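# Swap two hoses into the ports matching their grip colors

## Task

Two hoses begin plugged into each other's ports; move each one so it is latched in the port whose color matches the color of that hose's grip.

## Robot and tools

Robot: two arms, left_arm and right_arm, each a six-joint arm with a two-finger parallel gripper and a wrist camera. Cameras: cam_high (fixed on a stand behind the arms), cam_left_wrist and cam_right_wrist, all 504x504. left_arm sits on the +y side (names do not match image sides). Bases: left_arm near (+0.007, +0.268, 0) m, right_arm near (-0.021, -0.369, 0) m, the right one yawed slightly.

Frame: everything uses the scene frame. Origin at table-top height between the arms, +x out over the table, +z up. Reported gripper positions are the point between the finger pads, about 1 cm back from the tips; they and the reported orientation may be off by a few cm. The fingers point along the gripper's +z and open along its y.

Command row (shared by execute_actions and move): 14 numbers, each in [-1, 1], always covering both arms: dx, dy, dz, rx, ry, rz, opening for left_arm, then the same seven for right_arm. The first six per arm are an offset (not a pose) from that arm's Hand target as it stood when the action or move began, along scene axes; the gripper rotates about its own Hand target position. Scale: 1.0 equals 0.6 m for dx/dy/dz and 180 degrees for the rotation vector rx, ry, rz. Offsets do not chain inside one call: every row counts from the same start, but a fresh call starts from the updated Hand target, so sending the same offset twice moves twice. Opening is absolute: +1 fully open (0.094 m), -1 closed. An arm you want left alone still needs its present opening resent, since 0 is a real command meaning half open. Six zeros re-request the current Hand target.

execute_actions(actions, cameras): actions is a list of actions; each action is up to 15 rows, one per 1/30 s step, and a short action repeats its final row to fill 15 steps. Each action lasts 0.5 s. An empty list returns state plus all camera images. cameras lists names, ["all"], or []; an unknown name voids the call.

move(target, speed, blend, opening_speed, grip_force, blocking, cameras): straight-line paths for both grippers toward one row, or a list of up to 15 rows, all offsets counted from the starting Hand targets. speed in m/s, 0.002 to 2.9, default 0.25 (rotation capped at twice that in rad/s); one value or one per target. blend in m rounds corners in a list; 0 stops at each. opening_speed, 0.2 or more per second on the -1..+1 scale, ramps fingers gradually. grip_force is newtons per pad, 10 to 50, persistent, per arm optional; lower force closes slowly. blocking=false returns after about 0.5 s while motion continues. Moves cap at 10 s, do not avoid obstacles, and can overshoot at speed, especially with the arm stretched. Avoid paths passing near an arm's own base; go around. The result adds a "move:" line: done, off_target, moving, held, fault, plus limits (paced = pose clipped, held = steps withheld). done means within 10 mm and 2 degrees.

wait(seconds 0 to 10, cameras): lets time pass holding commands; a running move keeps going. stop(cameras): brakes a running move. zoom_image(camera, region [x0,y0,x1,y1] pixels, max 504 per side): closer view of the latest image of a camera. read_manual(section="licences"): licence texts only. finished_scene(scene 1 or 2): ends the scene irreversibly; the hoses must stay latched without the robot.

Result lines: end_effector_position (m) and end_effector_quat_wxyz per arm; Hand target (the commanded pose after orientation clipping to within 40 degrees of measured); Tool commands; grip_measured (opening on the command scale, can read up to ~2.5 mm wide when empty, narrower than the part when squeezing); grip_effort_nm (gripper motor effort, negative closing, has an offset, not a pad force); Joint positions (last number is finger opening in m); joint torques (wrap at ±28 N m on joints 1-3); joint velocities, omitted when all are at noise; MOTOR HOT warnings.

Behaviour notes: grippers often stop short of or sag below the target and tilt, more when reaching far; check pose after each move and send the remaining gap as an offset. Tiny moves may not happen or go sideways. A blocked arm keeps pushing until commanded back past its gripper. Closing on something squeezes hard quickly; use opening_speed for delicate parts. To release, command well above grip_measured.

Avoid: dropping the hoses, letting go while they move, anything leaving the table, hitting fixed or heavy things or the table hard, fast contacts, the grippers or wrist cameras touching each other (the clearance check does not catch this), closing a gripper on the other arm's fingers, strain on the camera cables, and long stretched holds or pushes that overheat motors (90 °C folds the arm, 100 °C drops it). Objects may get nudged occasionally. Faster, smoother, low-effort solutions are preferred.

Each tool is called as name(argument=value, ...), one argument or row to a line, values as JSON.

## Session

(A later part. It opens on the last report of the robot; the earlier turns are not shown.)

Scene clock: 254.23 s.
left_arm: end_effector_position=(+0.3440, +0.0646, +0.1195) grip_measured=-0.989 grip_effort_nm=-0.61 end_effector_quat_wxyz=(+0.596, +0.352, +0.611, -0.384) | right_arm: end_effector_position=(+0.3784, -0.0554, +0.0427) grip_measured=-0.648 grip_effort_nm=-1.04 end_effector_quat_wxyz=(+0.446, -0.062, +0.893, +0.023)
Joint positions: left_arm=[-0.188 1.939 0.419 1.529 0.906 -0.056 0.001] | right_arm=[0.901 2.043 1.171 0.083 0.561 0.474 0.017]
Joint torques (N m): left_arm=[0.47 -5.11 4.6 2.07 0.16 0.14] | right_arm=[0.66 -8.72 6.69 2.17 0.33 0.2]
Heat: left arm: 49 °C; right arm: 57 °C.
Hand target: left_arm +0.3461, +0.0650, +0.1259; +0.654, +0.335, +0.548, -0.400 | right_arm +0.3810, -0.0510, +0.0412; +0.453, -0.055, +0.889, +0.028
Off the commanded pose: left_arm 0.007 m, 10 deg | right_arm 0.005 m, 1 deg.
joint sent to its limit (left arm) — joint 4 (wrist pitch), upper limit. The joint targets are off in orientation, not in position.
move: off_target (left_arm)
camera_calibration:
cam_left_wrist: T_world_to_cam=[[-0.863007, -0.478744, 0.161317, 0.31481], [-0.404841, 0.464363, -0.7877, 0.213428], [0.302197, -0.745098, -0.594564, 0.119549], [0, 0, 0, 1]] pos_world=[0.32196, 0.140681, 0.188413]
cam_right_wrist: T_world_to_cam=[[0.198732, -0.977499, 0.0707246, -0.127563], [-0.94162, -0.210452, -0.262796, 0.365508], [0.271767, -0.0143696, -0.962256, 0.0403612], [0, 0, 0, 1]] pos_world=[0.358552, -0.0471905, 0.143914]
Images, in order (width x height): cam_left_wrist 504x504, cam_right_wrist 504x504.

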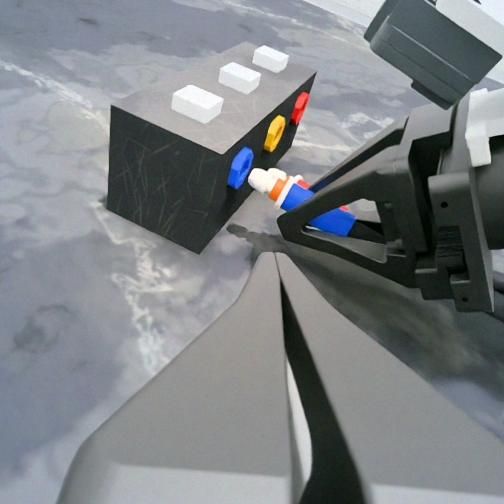

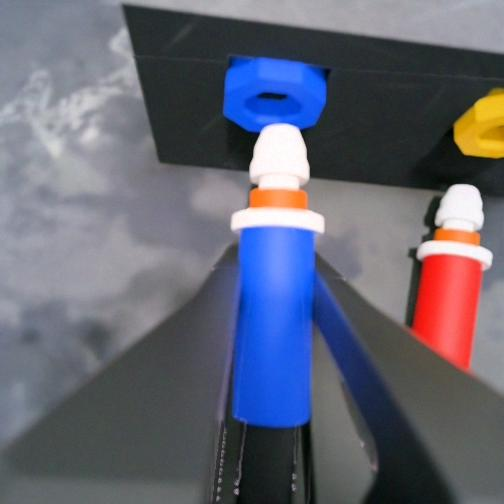

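move(
  target=[
    [0,0,0,0,0,0,-1,-0.012,-0.012,0.055,0,0,0,-0.75],
    [0,0,0,0,0,0,-1,-0.006,0.0015,0.007,0,0,0,-0.75],
  ],
  blend=0.003,
  cameras=["cam_right_wrist","cam_left_wrist"],
)

zoom_image(
  camera="cam_left_wrist",
  region=[210, 120, 330, 220],
)

zoom_image(
  camera="cam_right_wrist",
  region=[180, 40, 380, 240],
)

Scene clock: 255.83 s.
left_arm: end_effector_position=(+0.3440, +0.0646, +0.1195) grip_measured=-0.989 grip_effort_nm=-0.60 end_effector_quat_wxyz=(+0.596, +0.352, +0.611, -0.384) | right_arm: end_effector_position=(+0.3747, -0.0535, +0.0471) grip_measured=-0.648 grip_effort_nm=-1.05 end_effector_quat_wxyz=(+0.446, -0.063, +0.893, +0.025)
Joint positions: left_arm=[-0.188 1.939 0.419 1.529 0.906 -0.056 0.001] | right_arm=[0.909 2.028 1.171 0.066 0.563 0.48 0.017]
Joint torques (N m): left_arm=[0.47 -5.11 4.6 2.07 0.16 0.15] | right_arm=[0.61 -8.58 6.67 2.17 0.39 0.19]
Heat: left arm: 48 °C; right arm: 57 °C.
Hand target: left_arm +0.3461, +0.0650, +0.1259; +0.654, +0.335, +0.548, -0.400 | right_arm +0.3773, -0.0501, +0.0452; +0.453, -0.055, +0.889, +0.028
Off the commanded pose: left_arm 0.007 m, 10 deg | right_arm 0.005 m, 1 deg.
joint sent to its limit (left arm) — joint 4 (wrist pitch), upper limit. The joint targets are off in orientation, not in position.
move: off_target (left_arm)
camera_calibration:
cam_left_wrist: T_world_to_cam=[[-0.863007, -0.478744, 0.161317, 0.31481], [-0.404841, 0.464363, -0.7877, 0.213428], [0.302197, -0.745098, -0.594564, 0.119549], [0, 0, 0, 1]] pos_world=[0.32196, 0.140681, 0.188413]
cam_right_wrist: T_world_to_cam=[[0.203106, -0.97676, 0.0684704, -0.126775], [-0.94107, -0.214041, -0.261865, 0.363115], [0.270435, -0.0112491, -0.962673, 0.046272], [0, 0, 0, 1]] pos_world=[0.354952, -0.0455862, 0.148312]
Images, in order (width x height): cam_left_wrist 504x504, cam_right_wrist 504x504.

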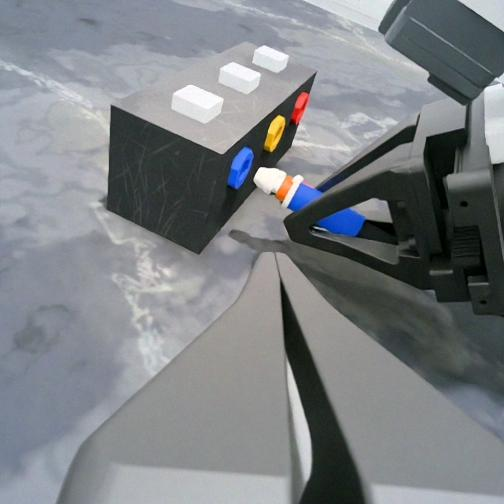

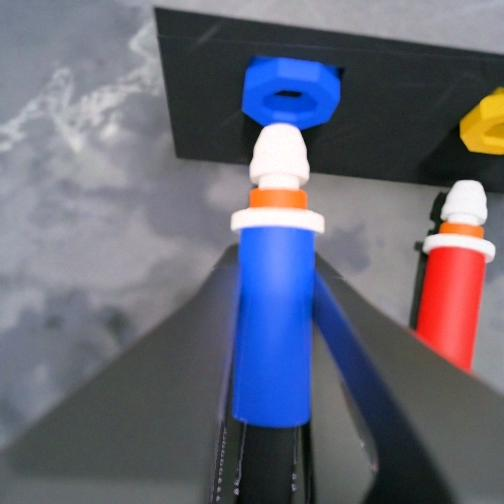

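Scaled by 4.200 from the camera's 504x504 image, which has a finer 720x720 frame.

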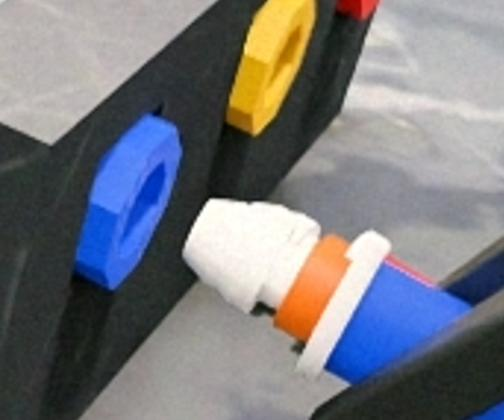

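Scaled by 2.520 from the camera's 504x504 image, which has a finer 720x720 frame.

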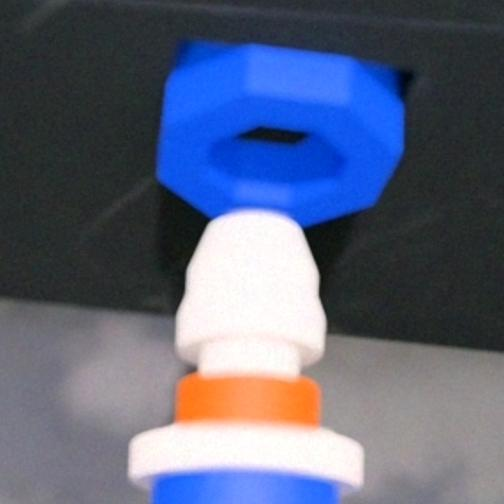

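move(
  target=[0,0,0,0,0,0,-1,0.0245,-0.0023,0.0147,0,0,0,-0.75],
  speed=0.1,
  cameras=["cam_right_wrist","cam_left_wrist"],
)

zoom_image(
  camera="cam_left_wrist",
  region=[210, 120, 330, 220],
)

zoom_image(
  camera="cam_right_wrist",
  region=[180, 40, 380, 240],
)

Scene clock: 257.20 s.
left_arm: end_effector_position=(+0.3440, +0.0646, +0.1195) grip_measured=-0.989 grip_effort_nm=-0.60 end_effector_quat_wxyz=(+0.596, +0.352, +0.611, -0.384) | right_arm: end_effector_position=(+0.3824, -0.0592, +0.0473) grip_measured=-0.648 grip_effort_nm=-1.04 end_effector_quat_wxyz=(+0.444, -0.058, +0.894, +0.020)
Joint positions: left_arm=[-0.188 1.939 0.419 1.529 0.906 -0.056 0.001] | right_arm=[0.888 2.035 1.185 0.056 0.558 0.474 0.017]
Joint torques (N m): left_arm=[0.46 -5.12 4.6 2.07 0.17 0.14] | right_arm=[-0.23 -8.81 9.63 1.96 0.2 0]
Heat: left arm: 48 °C; right arm: 57 °C.
Hand target: left_arm +0.3461, +0.0650, +0.1259; +0.654, +0.335, +0.548, -0.400 | right_arm +0.3921, -0.0515, +0.0542; +0.453, -0.055, +0.889, +0.028
Off the commanded pose: left_arm 0.007 m, 10 deg | right_arm 0.014 m, 1 deg.
joint sent to its limit (left arm) — joint 4 (wrist pitch), upper limit. The joint targets are off in orientation, not in position.
move: off_target (left_arm, right_arm)
camera_calibration:
cam_left_wrist: T_world_to_cam=[[-0.863007, -0.478744, 0.161317, 0.31481], [-0.404841, 0.464363, -0.7877, 0.213428], [0.302197, -0.745098, -0.594564, 0.119549], [0, 0, 0, 1]] pos_world=[0.32196, 0.140681, 0.188413]
cam_right_wrist: T_world_to_cam=[[0.189457, -0.979293, 0.0713596, -0.12905], [-0.944844, -0.201601, -0.25812, 0.371249], [0.267161, -0.018521, -0.963474, 0.0452297], [0, 0, 0, 1]] pos_world=[0.363139, -0.0506954, 0.148614]
Images, in order (width x height): cam_left_wrist 504x504, cam_right_wrist 504x504.

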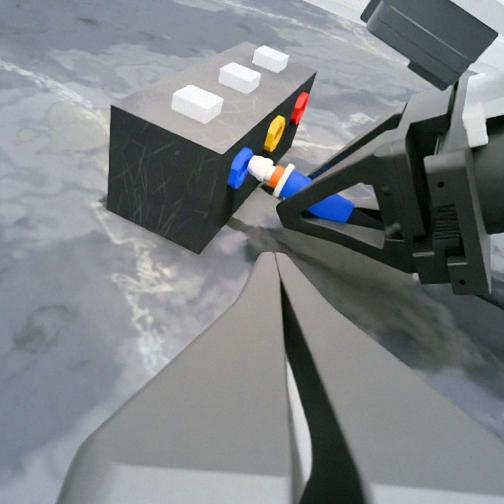

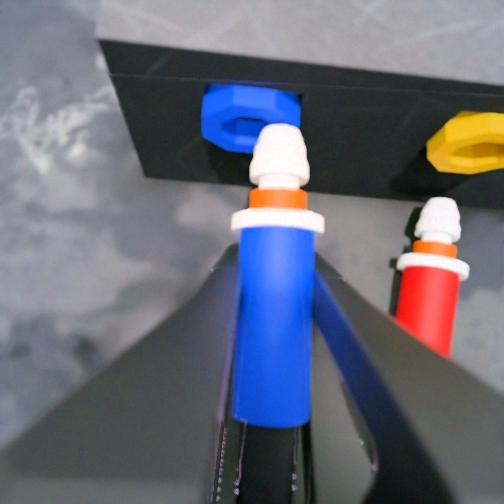

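Scaled by 4.200 from the camera's 504x504 image, which has a finer 720x720 frame.

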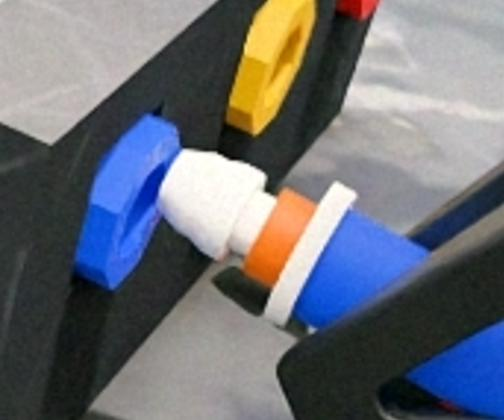

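Scaled by 2.520 from the camera's 504x504 image, which has a finer 720x720 frame.

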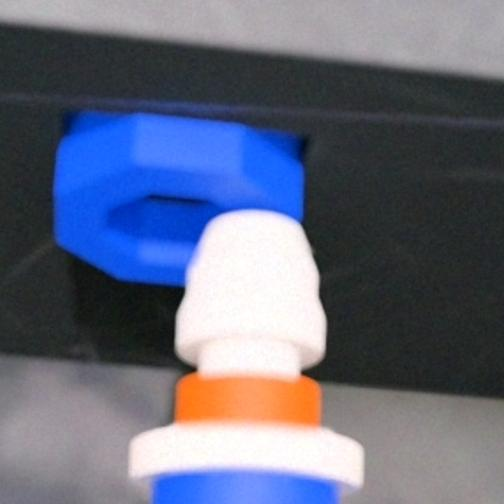

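move(
  target=[
    [0,0,0,0,0,0,-1,-0.0535,-0.0275,0.01,0,0,0,-0.75],
    [0,0,0,0,0,0,-1,-0.0193,0.0042,-0.0035,0,0,0,-0.75],
  ],
  speed=0.1,
  blend=0.003,
  cameras=["cam_right_wrist","cam_left_wrist"],
)

zoom_image(
  camera="cam_left_wrist",
  region=[210, 120, 330, 220],
)

zoom_image(
  camera="cam_right_wrist",
  region=[180, 40, 380, 240],
)

Scene clock: 259.07 s.
left_arm: end_effector_position=(+0.3440, +0.0646, +0.1195) grip_measured=-0.989 grip_effort_nm=-0.60 end_effector_quat_wxyz=(+0.596, +0.352, +0.611, -0.384) | right_arm: end_effector_position=(+0.3713, -0.0553, +0.0450) grip_measured=-0.648 grip_effort_nm=-1.04 end_effector_quat_wxyz=(+0.441, -0.067, +0.895, +0.021)
Joint positions: left_arm=[-0.188 1.939 0.419 1.529 0.906 -0.056 0.001] | right_arm=[0.912 2.023 1.164 0.053 0.562 0.48 0.017]
Joint torques (N m): left_arm=[0.47 -5.11 4.59 2.07 0.17 0.14] | right_arm=[-0.01 -8.72 9.02 2.02 0.35 0.15]
Heat: left arm: 48 °C; right arm: 57 °C.
Hand target: left_arm +0.3461, +0.0650, +0.1259; +0.654, +0.335, +0.548, -0.400 | right_arm +0.3805, -0.0490, +0.0521; +0.453, -0.055, +0.889, +0.028
Off the commanded pose: left_arm 0.007 m, 10 deg | right_arm 0.013 m, 2 deg.
joint sent to its limit (left arm) — joint 4 (wrist pitch), upper limit. The joint targets are off in orientation, not in position.
move: off_target (left_arm, right_arm)
camera_calibration:
cam_left_wrist: T_world_to_cam=[[-0.863007, -0.478744, 0.161317, 0.31481], [-0.404841, 0.464363, -0.7877, 0.213428], [0.302197, -0.745098, -0.594564, 0.119549], [0, 0, 0, 1]] pos_world=[0.32196, 0.140681, 0.188413]
cam_right_wrist: T_world_to_cam=[[0.206473, -0.975413, 0.0770642, -0.129327], [-0.943021, -0.219381, -0.250165, 0.358874], [0.260921, -0.0210208, -0.965131, 0.0482545], [0, 0, 0, 1]] pos_world=[0.352538, -0.0464028, 0.146316]
Images, in order (width x height): cam_left_wrist 504x504, cam_right_wrist 504x504.

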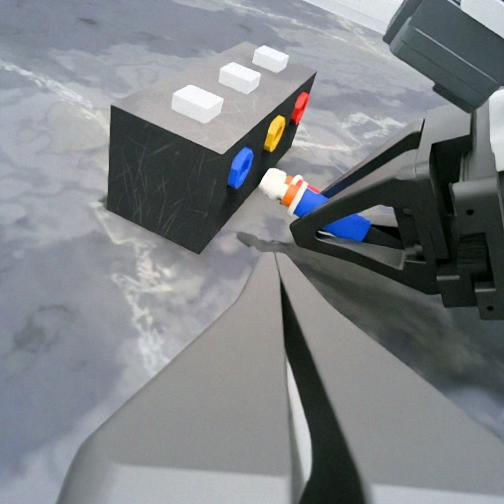

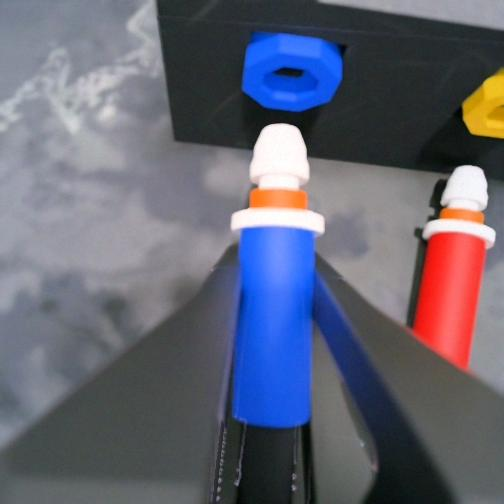

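Scaled by 4.200 from the camera's 504x504 image, which has a finer 720x720 frame.

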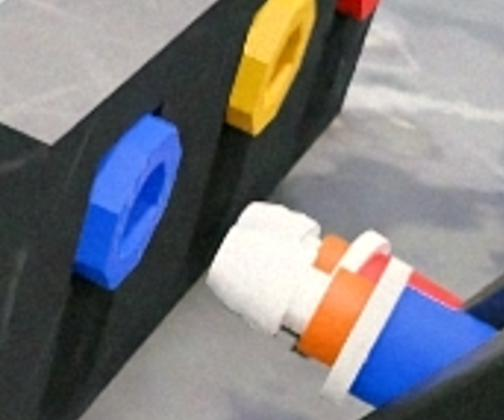

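Scaled by 2.520 from the camera's 504x504 image, which has a finer 720x720 frame.

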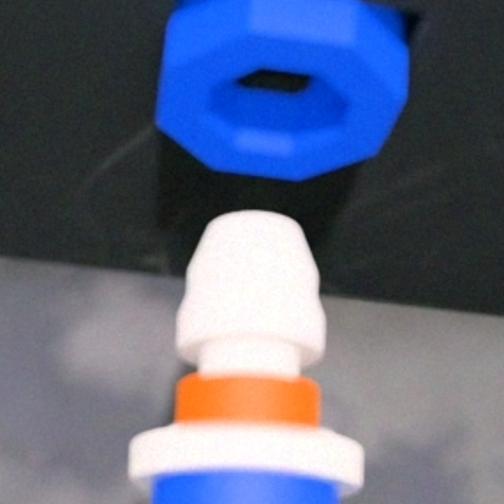

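move(
  target=[
    [0,0,0,0,0,0,-1,-0.034,-0.032,0.033,0,0,-0.0133,-0.75],
    [0,0,0,0,0,0,-1,0,0,0.0075,0,0,-0.0133,-0.75],
  ],
  speed=0.1,
  blend=0.003,
  cameras=["cam_right_wrist","cam_left_wrist"],
)

zoom_image(
  camera="cam_left_wrist",
  region=[210, 120, 330, 220],
)

zoom_image(
  camera="cam_right_wrist",
  region=[180, 40, 380, 240],
)

Scene clock: 261.67 s.
left_arm: end_effector_position=(+0.3440, +0.0646, +0.1195) grip_measured=-0.989 grip_effort_nm=-0.60 end_effector_quat_wxyz=(+0.596, +0.352, +0.611, -0.384) | right_arm: end_effector_position=(+0.3713, -0.0569, +0.0483) grip_measured=-0.648 grip_effort_nm=-1.05 end_effector_quat_wxyz=(+0.440, -0.050, +0.897, +0.009)
Joint positions: left_arm=[-0.188 1.939 0.419 1.529 0.906 -0.056 0.001] | right_arm=[0.92 2.027 1.194 -0.002 0.598 0.522 0.017]
Joint torques (N m): left_arm=[0.46 -5.11 4.59 2.07 0.16 0.14] | right_arm=[0.28 -8.96 9.29 1.95 0.38 0.19]
Heat: left arm: 48 °C; right arm: 57 °C.
Hand target: left_arm +0.3461, +0.0650, +0.1259; +0.654, +0.335, +0.548, -0.400 | right_arm +0.3805, -0.0490, +0.0565; +0.454, -0.036, +0.890, +0.018
Off the commanded pose: left_arm 0.007 m, 10 deg | right_arm 0.015 m, 3 deg.
joint sent to its limit (left arm) — joint 4 (wrist pitch), upper limit. The joint targets are off in orientation, not in position.
move: off_target (left_arm, right_arm)
camera_calibration:
cam_left_wrist: T_world_to_cam=[[-0.863007, -0.478744, 0.161317, 0.31481], [-0.404841, 0.464363, -0.7877, 0.213428], [0.302197, -0.745098, -0.594564, 0.119549], [0, 0, 0, 1]] pos_world=[0.32196, 0.140681, 0.188413]
cam_right_wrist: T_world_to_cam=[[0.166242, -0.98266, 0.0821138, -0.1168], [-0.95176, -0.181678, -0.247278, 0.364603], [0.257908, -0.0370446, -0.965459, 0.0516543], [0, 0, 0, 1]] pos_world=[0.35311, -0.0466208, 0.149619]
Images, in order (width x height): cam_left_wrist 504x504, cam_right_wrist 504x504.

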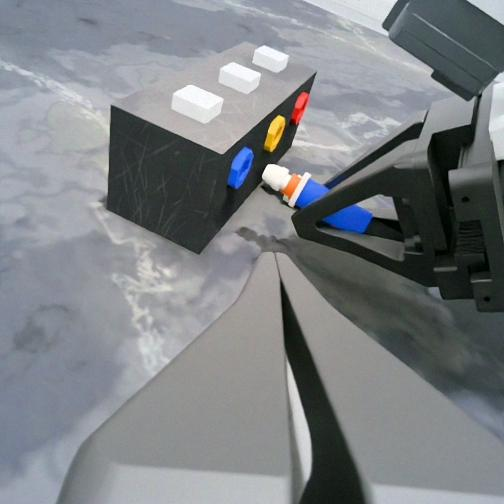

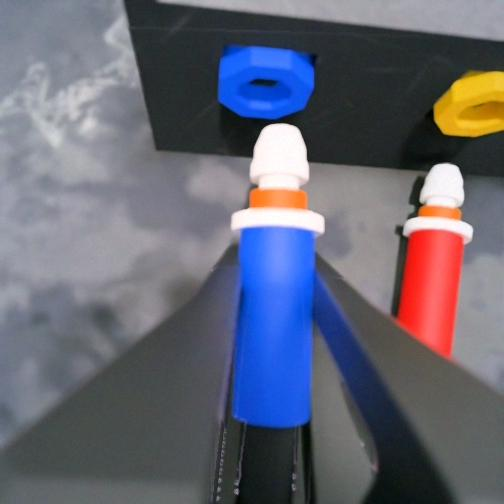

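Scaled by 4.200 from the camera's 504x504 image, which has a finer 720x720 frame.

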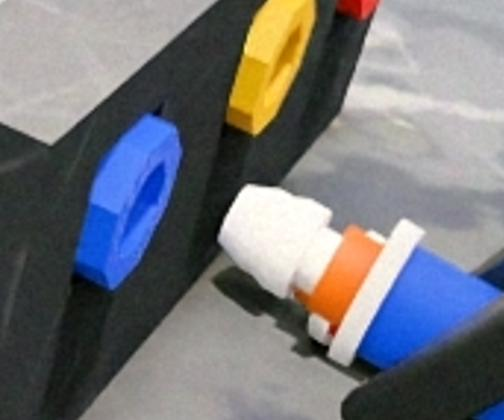

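Scaled by 2.520 from the camera's 504x504 image, which has a finer 720x720 frame.

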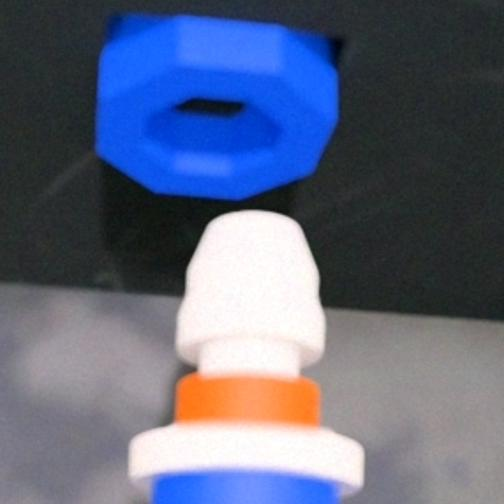

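move(
  target=[
    [0,0,0,0,0,0,-1,-0.034,-0.028,0.028,0,0,0,-0.75],
    [0,0,0,0,0,0,-1,-0.001,0.0068,0.003,0,0,0,-0.75],
  ],
  speed=0.1,
  blend=0.003,
  cameras=["cam_right_wrist","cam_left_wrist"],
)

zoom_image(
  camera="cam_left_wrist",
  region=[210, 120, 330, 220],
)

zoom_image(
  camera="cam_right_wrist",
  region=[180, 40, 380, 240],
)

Scene clock: 264.83 s.
left_arm: end_effector_position=(+0.3440, +0.0646, +0.1195) grip_measured=-0.989 grip_effort_nm=-0.61 end_effector_quat_wxyz=(+0.596, +0.352, +0.611, -0.384) | right_arm: end_effector_position=(+0.3715, -0.0539, +0.0501) grip_measured=-0.648 grip_effort_nm=-1.04 end_effector_quat_wxyz=(+0.440, -0.048, +0.897, +0.008)
Joint positions: left_arm=[-0.188 1.939 0.419 1.529 0.906 -0.056 0.001] | right_arm=[0.925 2.032 1.212 -0.019 0.604 0.529 0.017]
Joint torques (N m): left_arm=[0.46 -5.09 4.6 2.07 0.16 0.13] | right_arm=[0.44 -8.91 9.31 1.95 0.39 0.18]
Heat: left arm: 47 °C; right arm: 57 °C.
Hand target: left_arm +0.3461, +0.0650, +0.1259; +0.654, +0.335, +0.548, -0.400 | right_arm +0.3800, -0.0450, +0.0583; +0.454, -0.036, +0.890, +0.018
Off the commanded pose: left_arm 0.007 m, 10 deg | right_arm 0.015 m, 2 deg.
joint sent to its limit (left arm) — joint 4 (wrist pitch), upper limit. The joint targets are off in orientation, not in position.
move: off_target (left_arm, right_arm)
camera_calibration:
cam_left_wrist: T_world_to_cam=[[-0.863007, -0.478744, 0.161317, 0.31481], [-0.404841, 0.464363, -0.7877, 0.213428], [0.302197, -0.745098, -0.594564, 0.119549], [0, 0, 0, 1]] pos_world=[0.32196, 0.140681, 0.188413]
cam_right_wrist: T_world_to_cam=[[0.162829, -0.983194, 0.0825637, -0.11292], [-0.952364, -0.178488, -0.247275, 0.366134], [0.257856, -0.0383672, -0.965421, 0.0534074], [0, 0, 0, 1]] pos_world=[0.353308, -0.0436222, 0.15142]
Images, in order (width x height): cam_left_wrist 504x504, cam_right_wrist 504x504.

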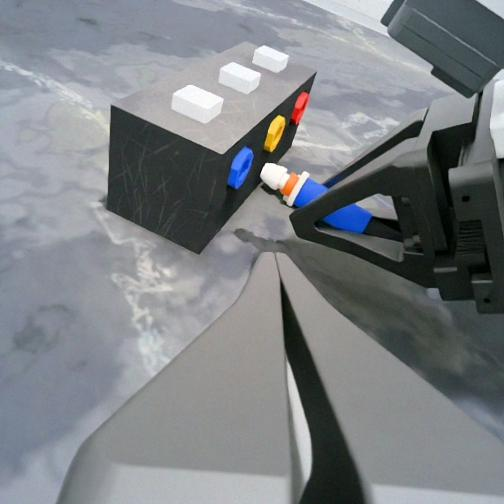

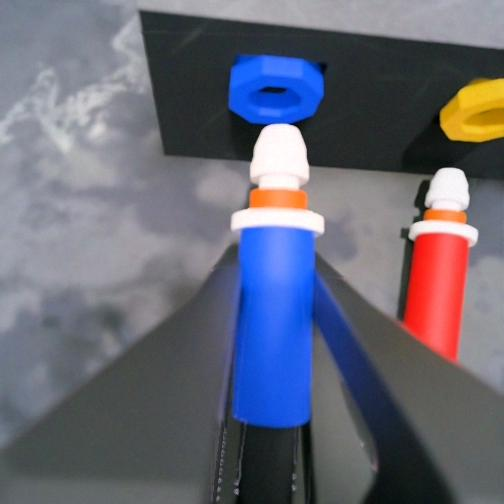

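Scaled by 4.200 from the camera's 504x504 image, which has a finer 720x720 frame.

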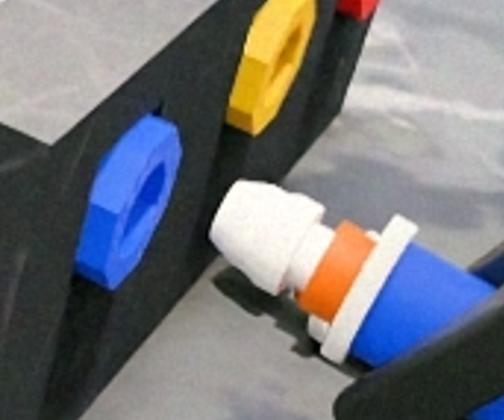

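Scaled by 2.520 from the camera's 504x504 image, which has a finer 720x720 frame.

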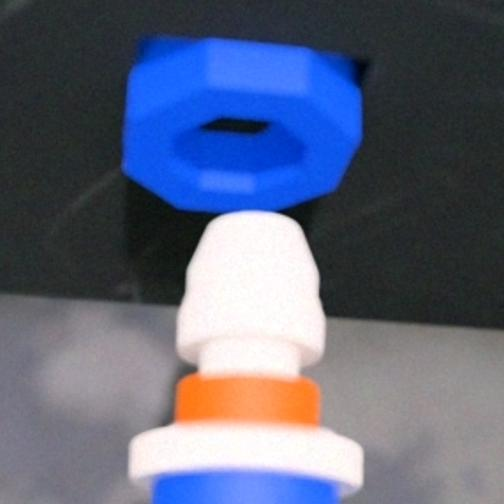

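move(
  target=[
    [0,0,0,0,0,0,-1,0.0063,0.0037,0,0,0,0,-0.75],
    [0,0,0,0,0,0,-1,0.035,0.0165,0.002,0,0,0,-0.75],
  ],
  speed=0.06,
  blend=0.003,
  cameras=["cam_right_wrist","cam_left_wrist"],
)

zoom_image(
  camera="cam_left_wrist",
  region=[210, 120, 330, 220],
)

zoom_image(
  camera="cam_right_wrist",
  region=[180, 40, 380, 240],
)

Scene clock: 267.80 s.
left_arm: end_effector_position=(+0.3440, +0.0646, +0.1195) grip_measured=-0.989 grip_effort_nm=-0.61 end_effector_quat_wxyz=(+0.596, +0.352, +0.611, -0.384) | right_arm: end_effector_position=(+0.3820, -0.0439, +0.0458) grip_measured=-0.649 grip_effort_nm=-1.05 end_effector_quat_wxyz=(+0.431, -0.052, +0.901, +0.003)
Joint positions: left_arm=[-0.188 1.939 0.419 1.529 0.906 -0.056 0.001] | right_arm=[0.92 2.091 1.304 -0.073 0.596 0.527 0.016]
Joint torques (N m): left_arm=[0.47 -5.14 4.6 2.08 0.17 0.15] | right_arm=[-1.09 -9.25 10.44 2.2 0.32 0]
Heat: left arm: 47 °C; right arm: 57 °C.
Hand target: left_arm +0.3461, +0.0650, +0.1259; +0.654, +0.335, +0.548, -0.400 | right_arm +0.4009, -0.0350, +0.0595; +0.454, -0.036, +0.890, +0.018
Off the commanded pose: left_arm 0.007 m, 10 deg | right_arm 0.025 m, 4 deg.
joint sent to its limit (left arm) — joint 4 (wrist pitch), upper limit. The joint targets are off in orientation, not in position.
move: off_target (left_arm, right_arm); blend cut to 0.0025 m at target 1
camera_calibration:
cam_left_wrist: T_world_to_cam=[[-0.863007, -0.478744, 0.161317, 0.31481], [-0.404841, 0.464363, -0.7877, 0.213428], [0.302197, -0.745098, -0.594564, 0.119549], [0, 0, 0, 1]] pos_world=[0.32196, 0.140681, 0.188413]
cam_right_wrist: T_world_to_cam=[[0.165655, -0.981715, 0.0937735, -0.105841], [-0.956596, -0.183074, -0.226732, 0.377321], [0.239754, -0.052144, -0.969432, 0.0533809], [0, 0, 0, 1]] pos_world=[0.365679, -0.0320449, 0.147225]
Images, in order (width x height): cam_left_wrist 504x504, cam_right_wrist 504x504.

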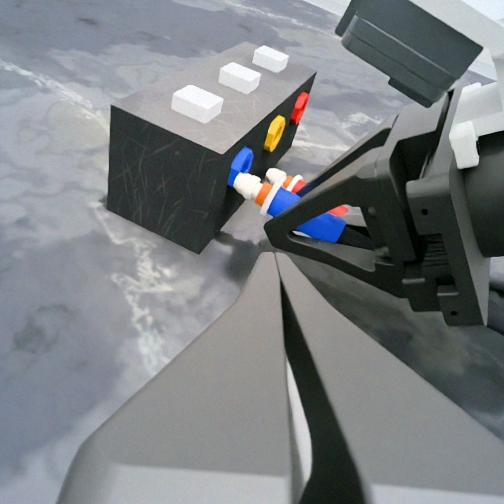

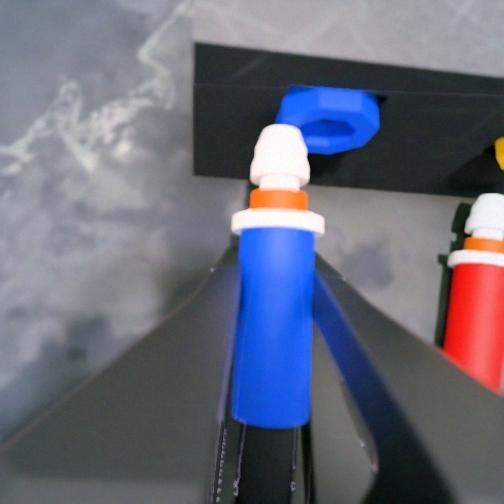

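Scaled by 4.200 from the camera's 504x504 image, which has a finer 720x720 frame.

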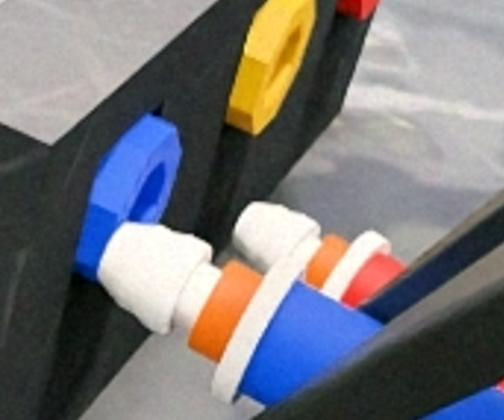

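Scaled by 2.520 from the camera's 504x504 image, which has a finer 720x720 frame.

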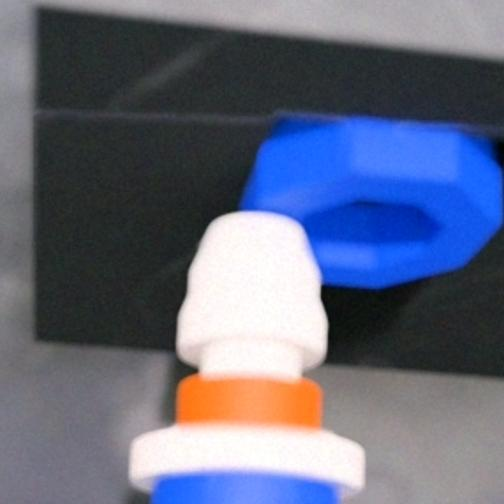

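move(
  target=[
    [0,0,0,0,0,0,-1,-0.0797,-0.025,0.0313,0,0,0,-0.75],
    [0,0,0,0,0,0,-1,-0.0313,-0.019,-0.002,0,0,0,-0.75],
  ],
  speed=0.1,
  blend=0.003,
  cameras=["cam_right_wrist","cam_left_wrist"],
)

zoom_image(
  camera="cam_left_wrist",
  region=[210, 120, 330, 220],
)

zoom_image(
  camera="cam_right_wrist",
  region=[180, 40, 380, 240],
)

Scene clock: 269.67 s.
left_arm: end_effector_position=(+0.3440, +0.0646, +0.1195) grip_measured=-0.989 grip_effort_nm=-0.60 end_effector_quat_wxyz=(+0.596, +0.352, +0.611, -0.384) | right_arm: end_effector_position=(+0.3726, -0.0582, +0.0487) grip_measured=-0.649 grip_effort_nm=-1.05 end_effector_quat_wxyz=(+0.440, -0.041, +0.897, +0.003)
Joint positions: left_arm=[-0.188 1.939 0.419 1.529 0.906 -0.056 0.001] | right_arm=[0.921 2.034 1.212 -0.027 0.614 0.541 0.016]
Joint torques (N m): left_arm=[0.46 -5.12 4.6 2.07 0.16 0.15] | right_arm=[0.2 -9.13 9.37 2.02 0.24 0.02]
Heat: left arm: 47 °C; right arm: 57 °C.
Hand target: left_arm +0.3461, +0.0650, +0.1259; +0.654, +0.335, +0.548, -0.400 | right_arm +0.3822, -0.0465, +0.0584; +0.454, -0.036, +0.890, +0.018
Off the commanded pose: left_arm 0.007 m, 10 deg | right_arm 0.018 m, 3 deg.
joint sent to its limit (left arm) — joint 4 (wrist pitch), upper limit. The joint targets are off in orientation, not in position.
move: off_target (left_arm, right_arm)
camera_calibration:
cam_left_wrist: T_world_to_cam=[[-0.863007, -0.478744, 0.161317, 0.31481], [-0.404841, 0.464363, -0.7877, 0.213428], [0.302197, -0.745098, -0.594564, 0.119549], [0, 0, 0, 1]] pos_world=[0.32196, 0.140681, 0.188413]
cam_right_wrist: T_world_to_cam=[[0.144941, -0.985732, 0.0855846, -0.110708], [-0.955716, -0.161867, -0.245778, 0.36823], [0.256124, -0.0461713, -0.965541, 0.0518298], [0, 0, 0, 1]] pos_world=[0.354695, -0.047131, 0.150021]
Images, in order (width x height): cam_left_wrist 504x504, cam_right_wrist 504x504.

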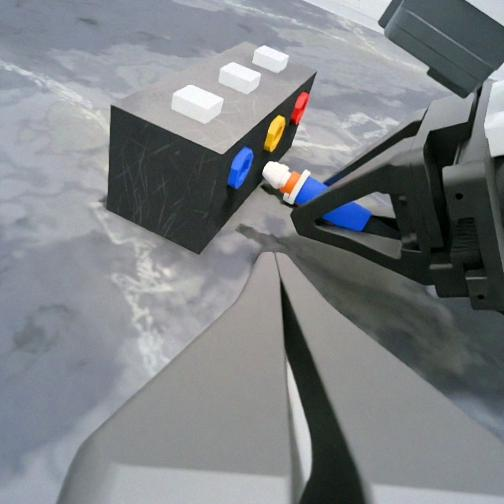

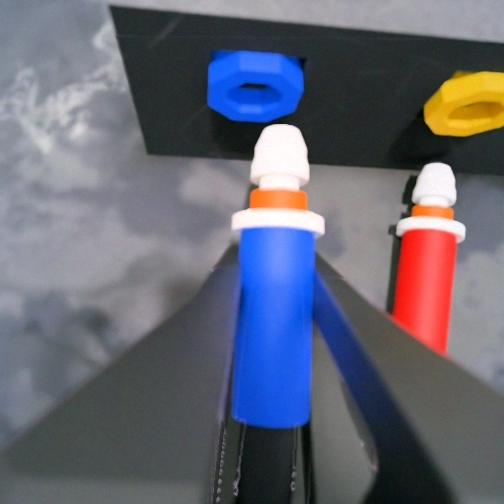

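Scaled by 4.200 from the camera's 504x504 image, which has a finer 720x720 frame.

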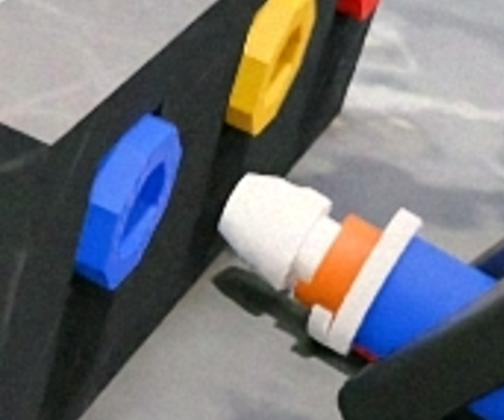

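Scaled by 2.520 from the camera's 504x504 image, which has a finer 720x720 frame.

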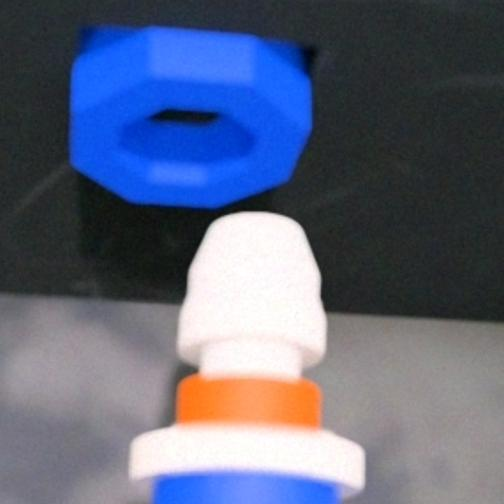

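move(
  target=[
    [0,0,0,0,0,0,-1,-0.0545,0.01,0.036,0,0,0.0078,-0.75],
    [0,0,0,0,0,0,-1,-0.0012,0.01,0.0028,0,0,0.0078,-0.75],
  ],
  speed=0.1,
  blend=0.003,
  cameras=["cam_right_wrist","cam_left_wrist"],
)

zoom_image(
  camera="cam_left_wrist",
  region=[210, 120, 330, 220],
)

zoom_image(
  camera="cam_right_wrist",
  region=[180, 40, 380, 240],
)

Scene clock: 271.63 s.
left_arm: end_effector_position=(+0.3440, +0.0646, +0.1195) grip_measured=-0.989 grip_effort_nm=-0.60 end_effector_quat_wxyz=(+0.596, +0.352, +0.611, -0.384) | right_arm: end_effector_position=(+0.3718, -0.0529, +0.0506) grip_measured=-0.649 grip_effort_nm=-1.04 end_effector_quat_wxyz=(+0.439, -0.051, +0.897, +0.009)
Joint positions: left_arm=[-0.188 1.939 0.419 1.529 0.906 -0.056 0.001] | right_arm=[0.925 2.033 1.217 -0.023 0.601 0.524 0.016]
Joint torques (N m): left_arm=[0.47 -5.12 4.57 2.08 0.16 0.14] | right_arm=[0.32 -8.91 9.57 2.07 0.24 0.02]
Heat: left arm: 46 °C; right arm: 57 °C.
Hand target: left_arm +0.3461, +0.0650, +0.1259; +0.654, +0.335, +0.548, -0.400 | right_arm +0.3815, -0.0405, +0.0601; +0.453, -0.047, +0.890, +0.024
Off the commanded pose: left_arm 0.007 m, 10 deg | right_arm 0.018 m, 3 deg.
joint sent to its limit (left arm) — joint 4 (wrist pitch), upper limit. The joint targets are off in orientation, not in position.
move: off_target (left_arm, right_arm)
camera_calibration:
cam_left_wrist: T_world_to_cam=[[-0.863007, -0.478744, 0.161317, 0.31481], [-0.404841, 0.464363, -0.7877, 0.213428], [0.302197, -0.745098, -0.594564, 0.119549], [0, 0, 0, 1]] pos_world=[0.32196, 0.140681, 0.188413]
cam_right_wrist: T_world_to_cam=[[0.16799, -0.982138, 0.0847569, -0.113963], [-0.951782, -0.183982, -0.245483, 0.366142], [0.256692, -0.0394314, -0.965688, 0.0542409], [0, 0, 0, 1]] pos_world=[0.353709, -0.042425, 0.151921]
Images, in order (width x height): cam_left_wrist 504x504, cam_right_wrist 504x504.

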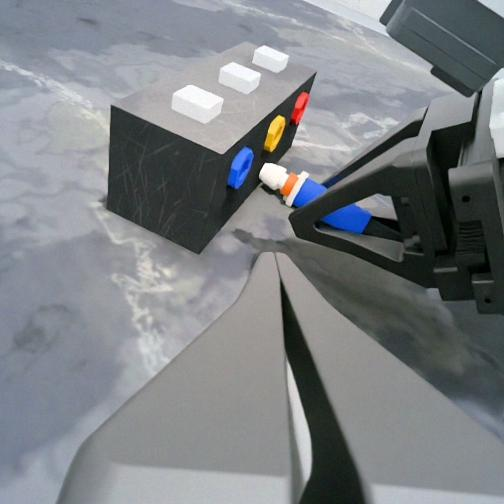

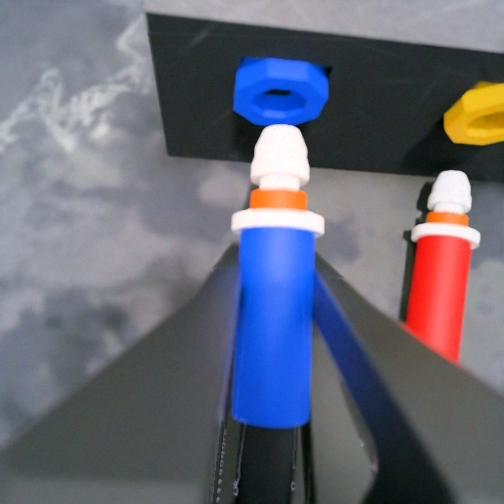

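Scaled by 4.200 from the camera's 504x504 image, which has a finer 720x720 frame.

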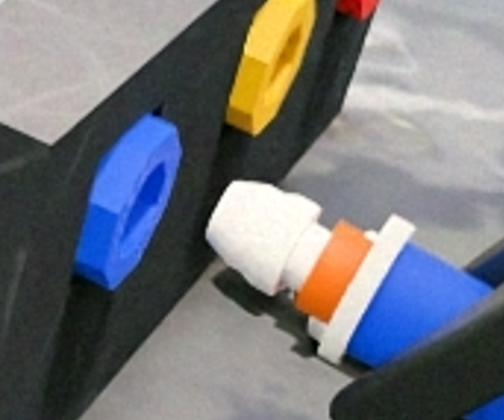

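Scaled by 2.520 from the camera's 504x504 image, which has a finer 720x720 frame.

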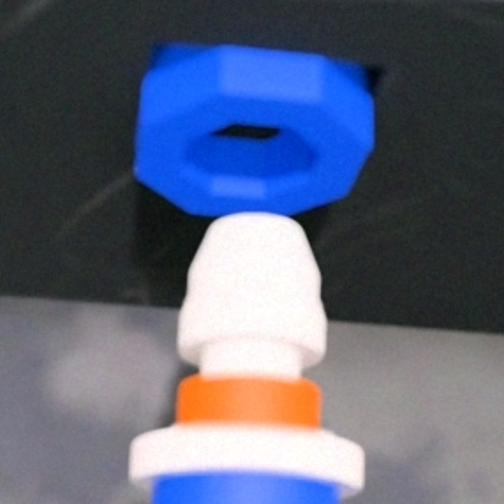

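move(
  target=[0,0,0,0,0,0,-1,0.0232,0.0028,0,0,0,0,-0.75],
  speed=0.08,
  cameras=["cam_right_wrist","cam_left_wrist"],
)

zoom_image(
  camera="cam_left_wrist",
  region=[210, 120, 330, 220],
)

zoom_image(
  camera="cam_right_wrist",
  region=[180, 40, 380, 240],
)

Scene clock: 272.67 s.
left_arm: end_effector_position=(+0.3440, +0.0646, +0.1195) grip_measured=-0.989 grip_effort_nm=-0.61 end_effector_quat_wxyz=(+0.596, +0.352, +0.611, -0.384) | right_arm: end_effector_position=(+0.3822, -0.0480, +0.0497) grip_measured=-0.649 grip_effort_nm=-1.04 end_effector_quat_wxyz=(+0.439, -0.055, +0.897, +0.011)
Joint positions: left_arm=[-0.188 1.939 0.419 1.529 0.906 -0.056 0.001] | right_arm=[0.911 2.065 1.261 -0.025 0.583 0.505 0.016]
Joint torques (N m): left_arm=[0.46 -5.12 4.59 2.07 0.16 0.14] | right_arm=[-0.43 -9.18 10.02 2.04 0.25 0.01]
Heat: left arm: 46 °C; right arm: 57 °C.
Hand target: left_arm +0.3461, +0.0650, +0.1259; +0.654, +0.335, +0.548, -0.400 | right_arm +0.3953, -0.0387, +0.0600; +0.453, -0.047, +0.890, +0.024
Off the commanded pose: left_arm 0.007 m, 10 deg | right_arm 0.019 m, 3 deg.
joint sent to its limit (left arm) — joint 4 (wrist pitch), upper limit. The joint targets are off in orientation, not in position.
move: off_target (left_arm, right_arm)
camera_calibration:
cam_left_wrist: T_world_to_cam=[[-0.863007, -0.478744, 0.161317, 0.31481], [-0.404841, 0.464363, -0.7877, 0.213428], [0.302197, -0.745098, -0.594564, 0.119549], [0, 0, 0, 1]] pos_world=[0.32196, 0.140681, 0.188413]
cam_right_wrist: T_world_to_cam=[[0.176924, -0.980683, 0.083419, -0.114037], [-0.950477, -0.192247, -0.2442, 0.375827], [0.25552, -0.036083, -0.96613, 0.0515768], [0, 0, 0, 1]] pos_world=[0.364212, -0.0377214, 0.15112]
Images, in order (width x height): cam_left_wrist 504x504, cam_right_wrist 504x504.

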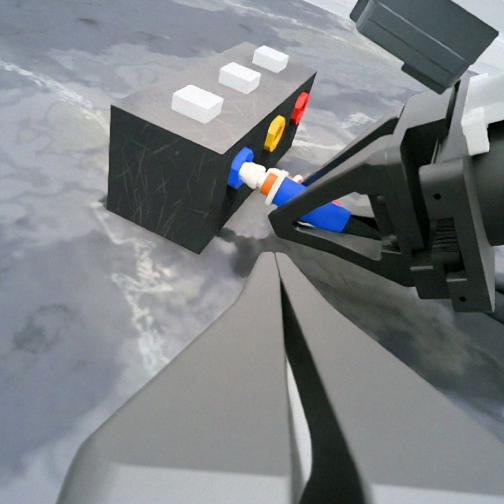

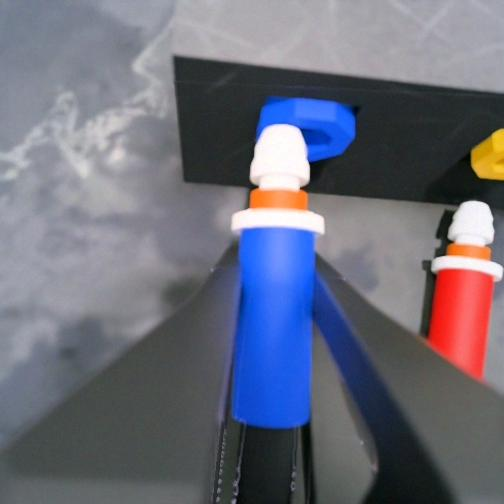

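Scaled by 4.200 from the camera's 504x504 image, which has a finer 720x720 frame.

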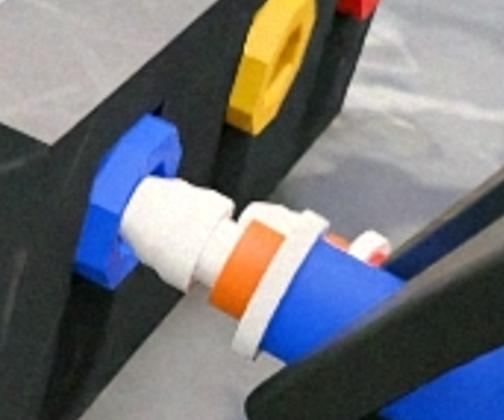

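Scaled by 2.520 from the camera's 504x504 image, which has a finer 720x720 frame.

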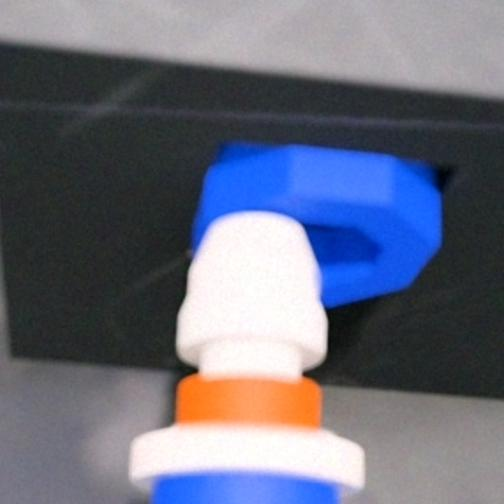

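move(
  target=[
    [0,0,0,0,0,0,-1,-0.076,-0.003,0.031,0,0,0,-0.75],
    [0,0,0,0,0,0,-1,-0.023,-0.003,-0.0025,0,0,0,-0.75],
    [0,0,0,0,0,0,-1,0.0012,-0.0085,-0.0025,0,0,0,-0.75],
  ],
  speed=0.08,
  blend=[0.003,0,0],
  cameras=["cam_right_wrist","cam_left_wrist"],
)

zoom_image(
  camera="cam_left_wrist",
  region=[210, 120, 330, 220],
)

zoom_image(
  camera="cam_right_wrist",
  region=[180, 40, 380, 240],
)

Scene clock: 275.33 s.
left_arm: end_effector_position=(+0.3440, +0.0646, +0.1195) grip_measured=-0.989 grip_effort_nm=-0.61 end_effector_quat_wxyz=(+0.596, +0.352, +0.611, -0.384) | right_arm: end_effector_position=(+0.3840, -0.0541, +0.0485) grip_measured=-0.649 grip_effort_nm=-1.05 end_effector_quat_wxyz=(+0.438, -0.054, +0.897, +0.010)
Joint positions: left_arm=[-0.188 1.939 0.419 1.529 0.906 -0.056 0.001] | right_arm=[0.899 2.057 1.243 -0.012 0.577 0.497 0.016]
Joint torques (N m): left_arm=[0.47 -5.11 4.57 2.08 0.17 0.14] | right_arm=[-0.16 -9.13 9.77 2.09 0.2 0.02]
Heat: left arm: 46 °C; right arm: 57 °C.
Hand target: left_arm +0.3461, +0.0650, +0.1259; +0.654, +0.335, +0.548, -0.400 | right_arm +0.3960, -0.0437, +0.0585; +0.453, -0.047, +0.890, +0.024
Off the commanded pose: left_arm 0.007 m, 10 deg | right_arm 0.019 m, 3 deg.
joint sent to its limit (left arm) — joint 4 (wrist pitch), upper limit. The joint targets are off in orientation, not in position.
move: off_target (left_arm, right_arm)
camera_calibration:
cam_left_wrist: T_world_to_cam=[[-0.863007, -0.478744, 0.161317, 0.31481], [-0.404841, 0.464363, -0.7877, 0.213428], [0.302197, -0.745098, -0.594564, 0.119549], [0, 0, 0, 1]] pos_world=[0.32196, 0.140681, 0.188413]
cam_right_wrist: T_world_to_cam=[[0.173859, -0.981156, 0.0842961, -0.119091], [-0.951279, -0.189464, -0.243251, 0.376475], [0.254638, -0.0378977, -0.966294, 0.0499885], [0, 0, 0, 1]] pos_world=[0.366109, -0.0436237, 0.14992]
Images, in order (width x height): cam_left_wrist 504x504, cam_right_wrist 504x504.

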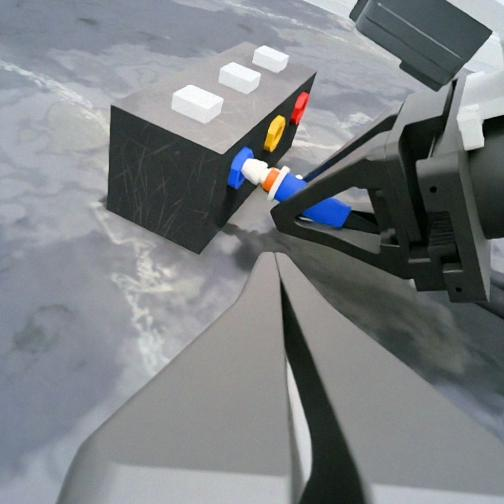

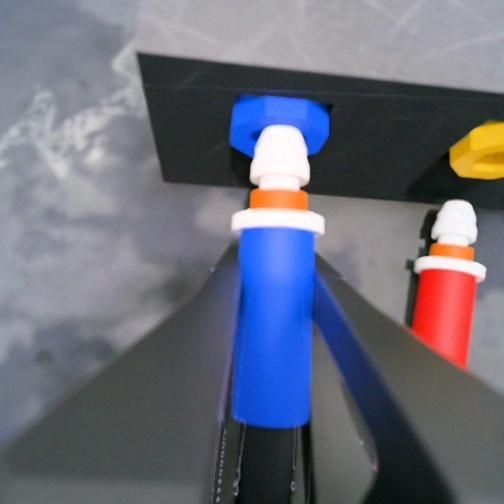

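Scaled by 4.200 from the camera's 504x504 image, which has a finer 720x720 frame.

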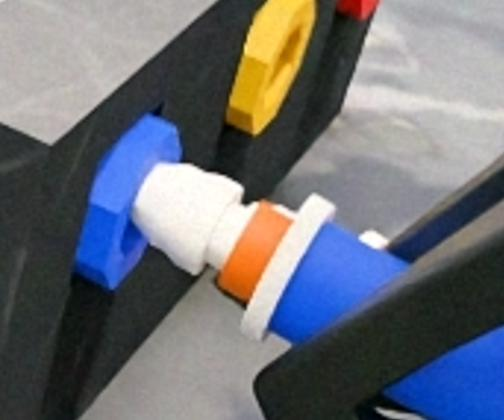

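Scaled by 2.520 from the camera's 504x504 image, which has a finer 720x720 frame.

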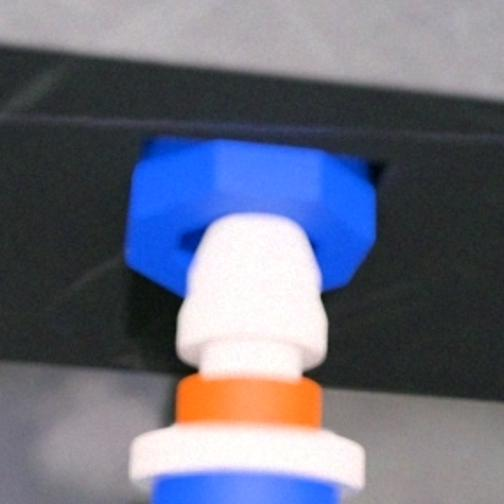

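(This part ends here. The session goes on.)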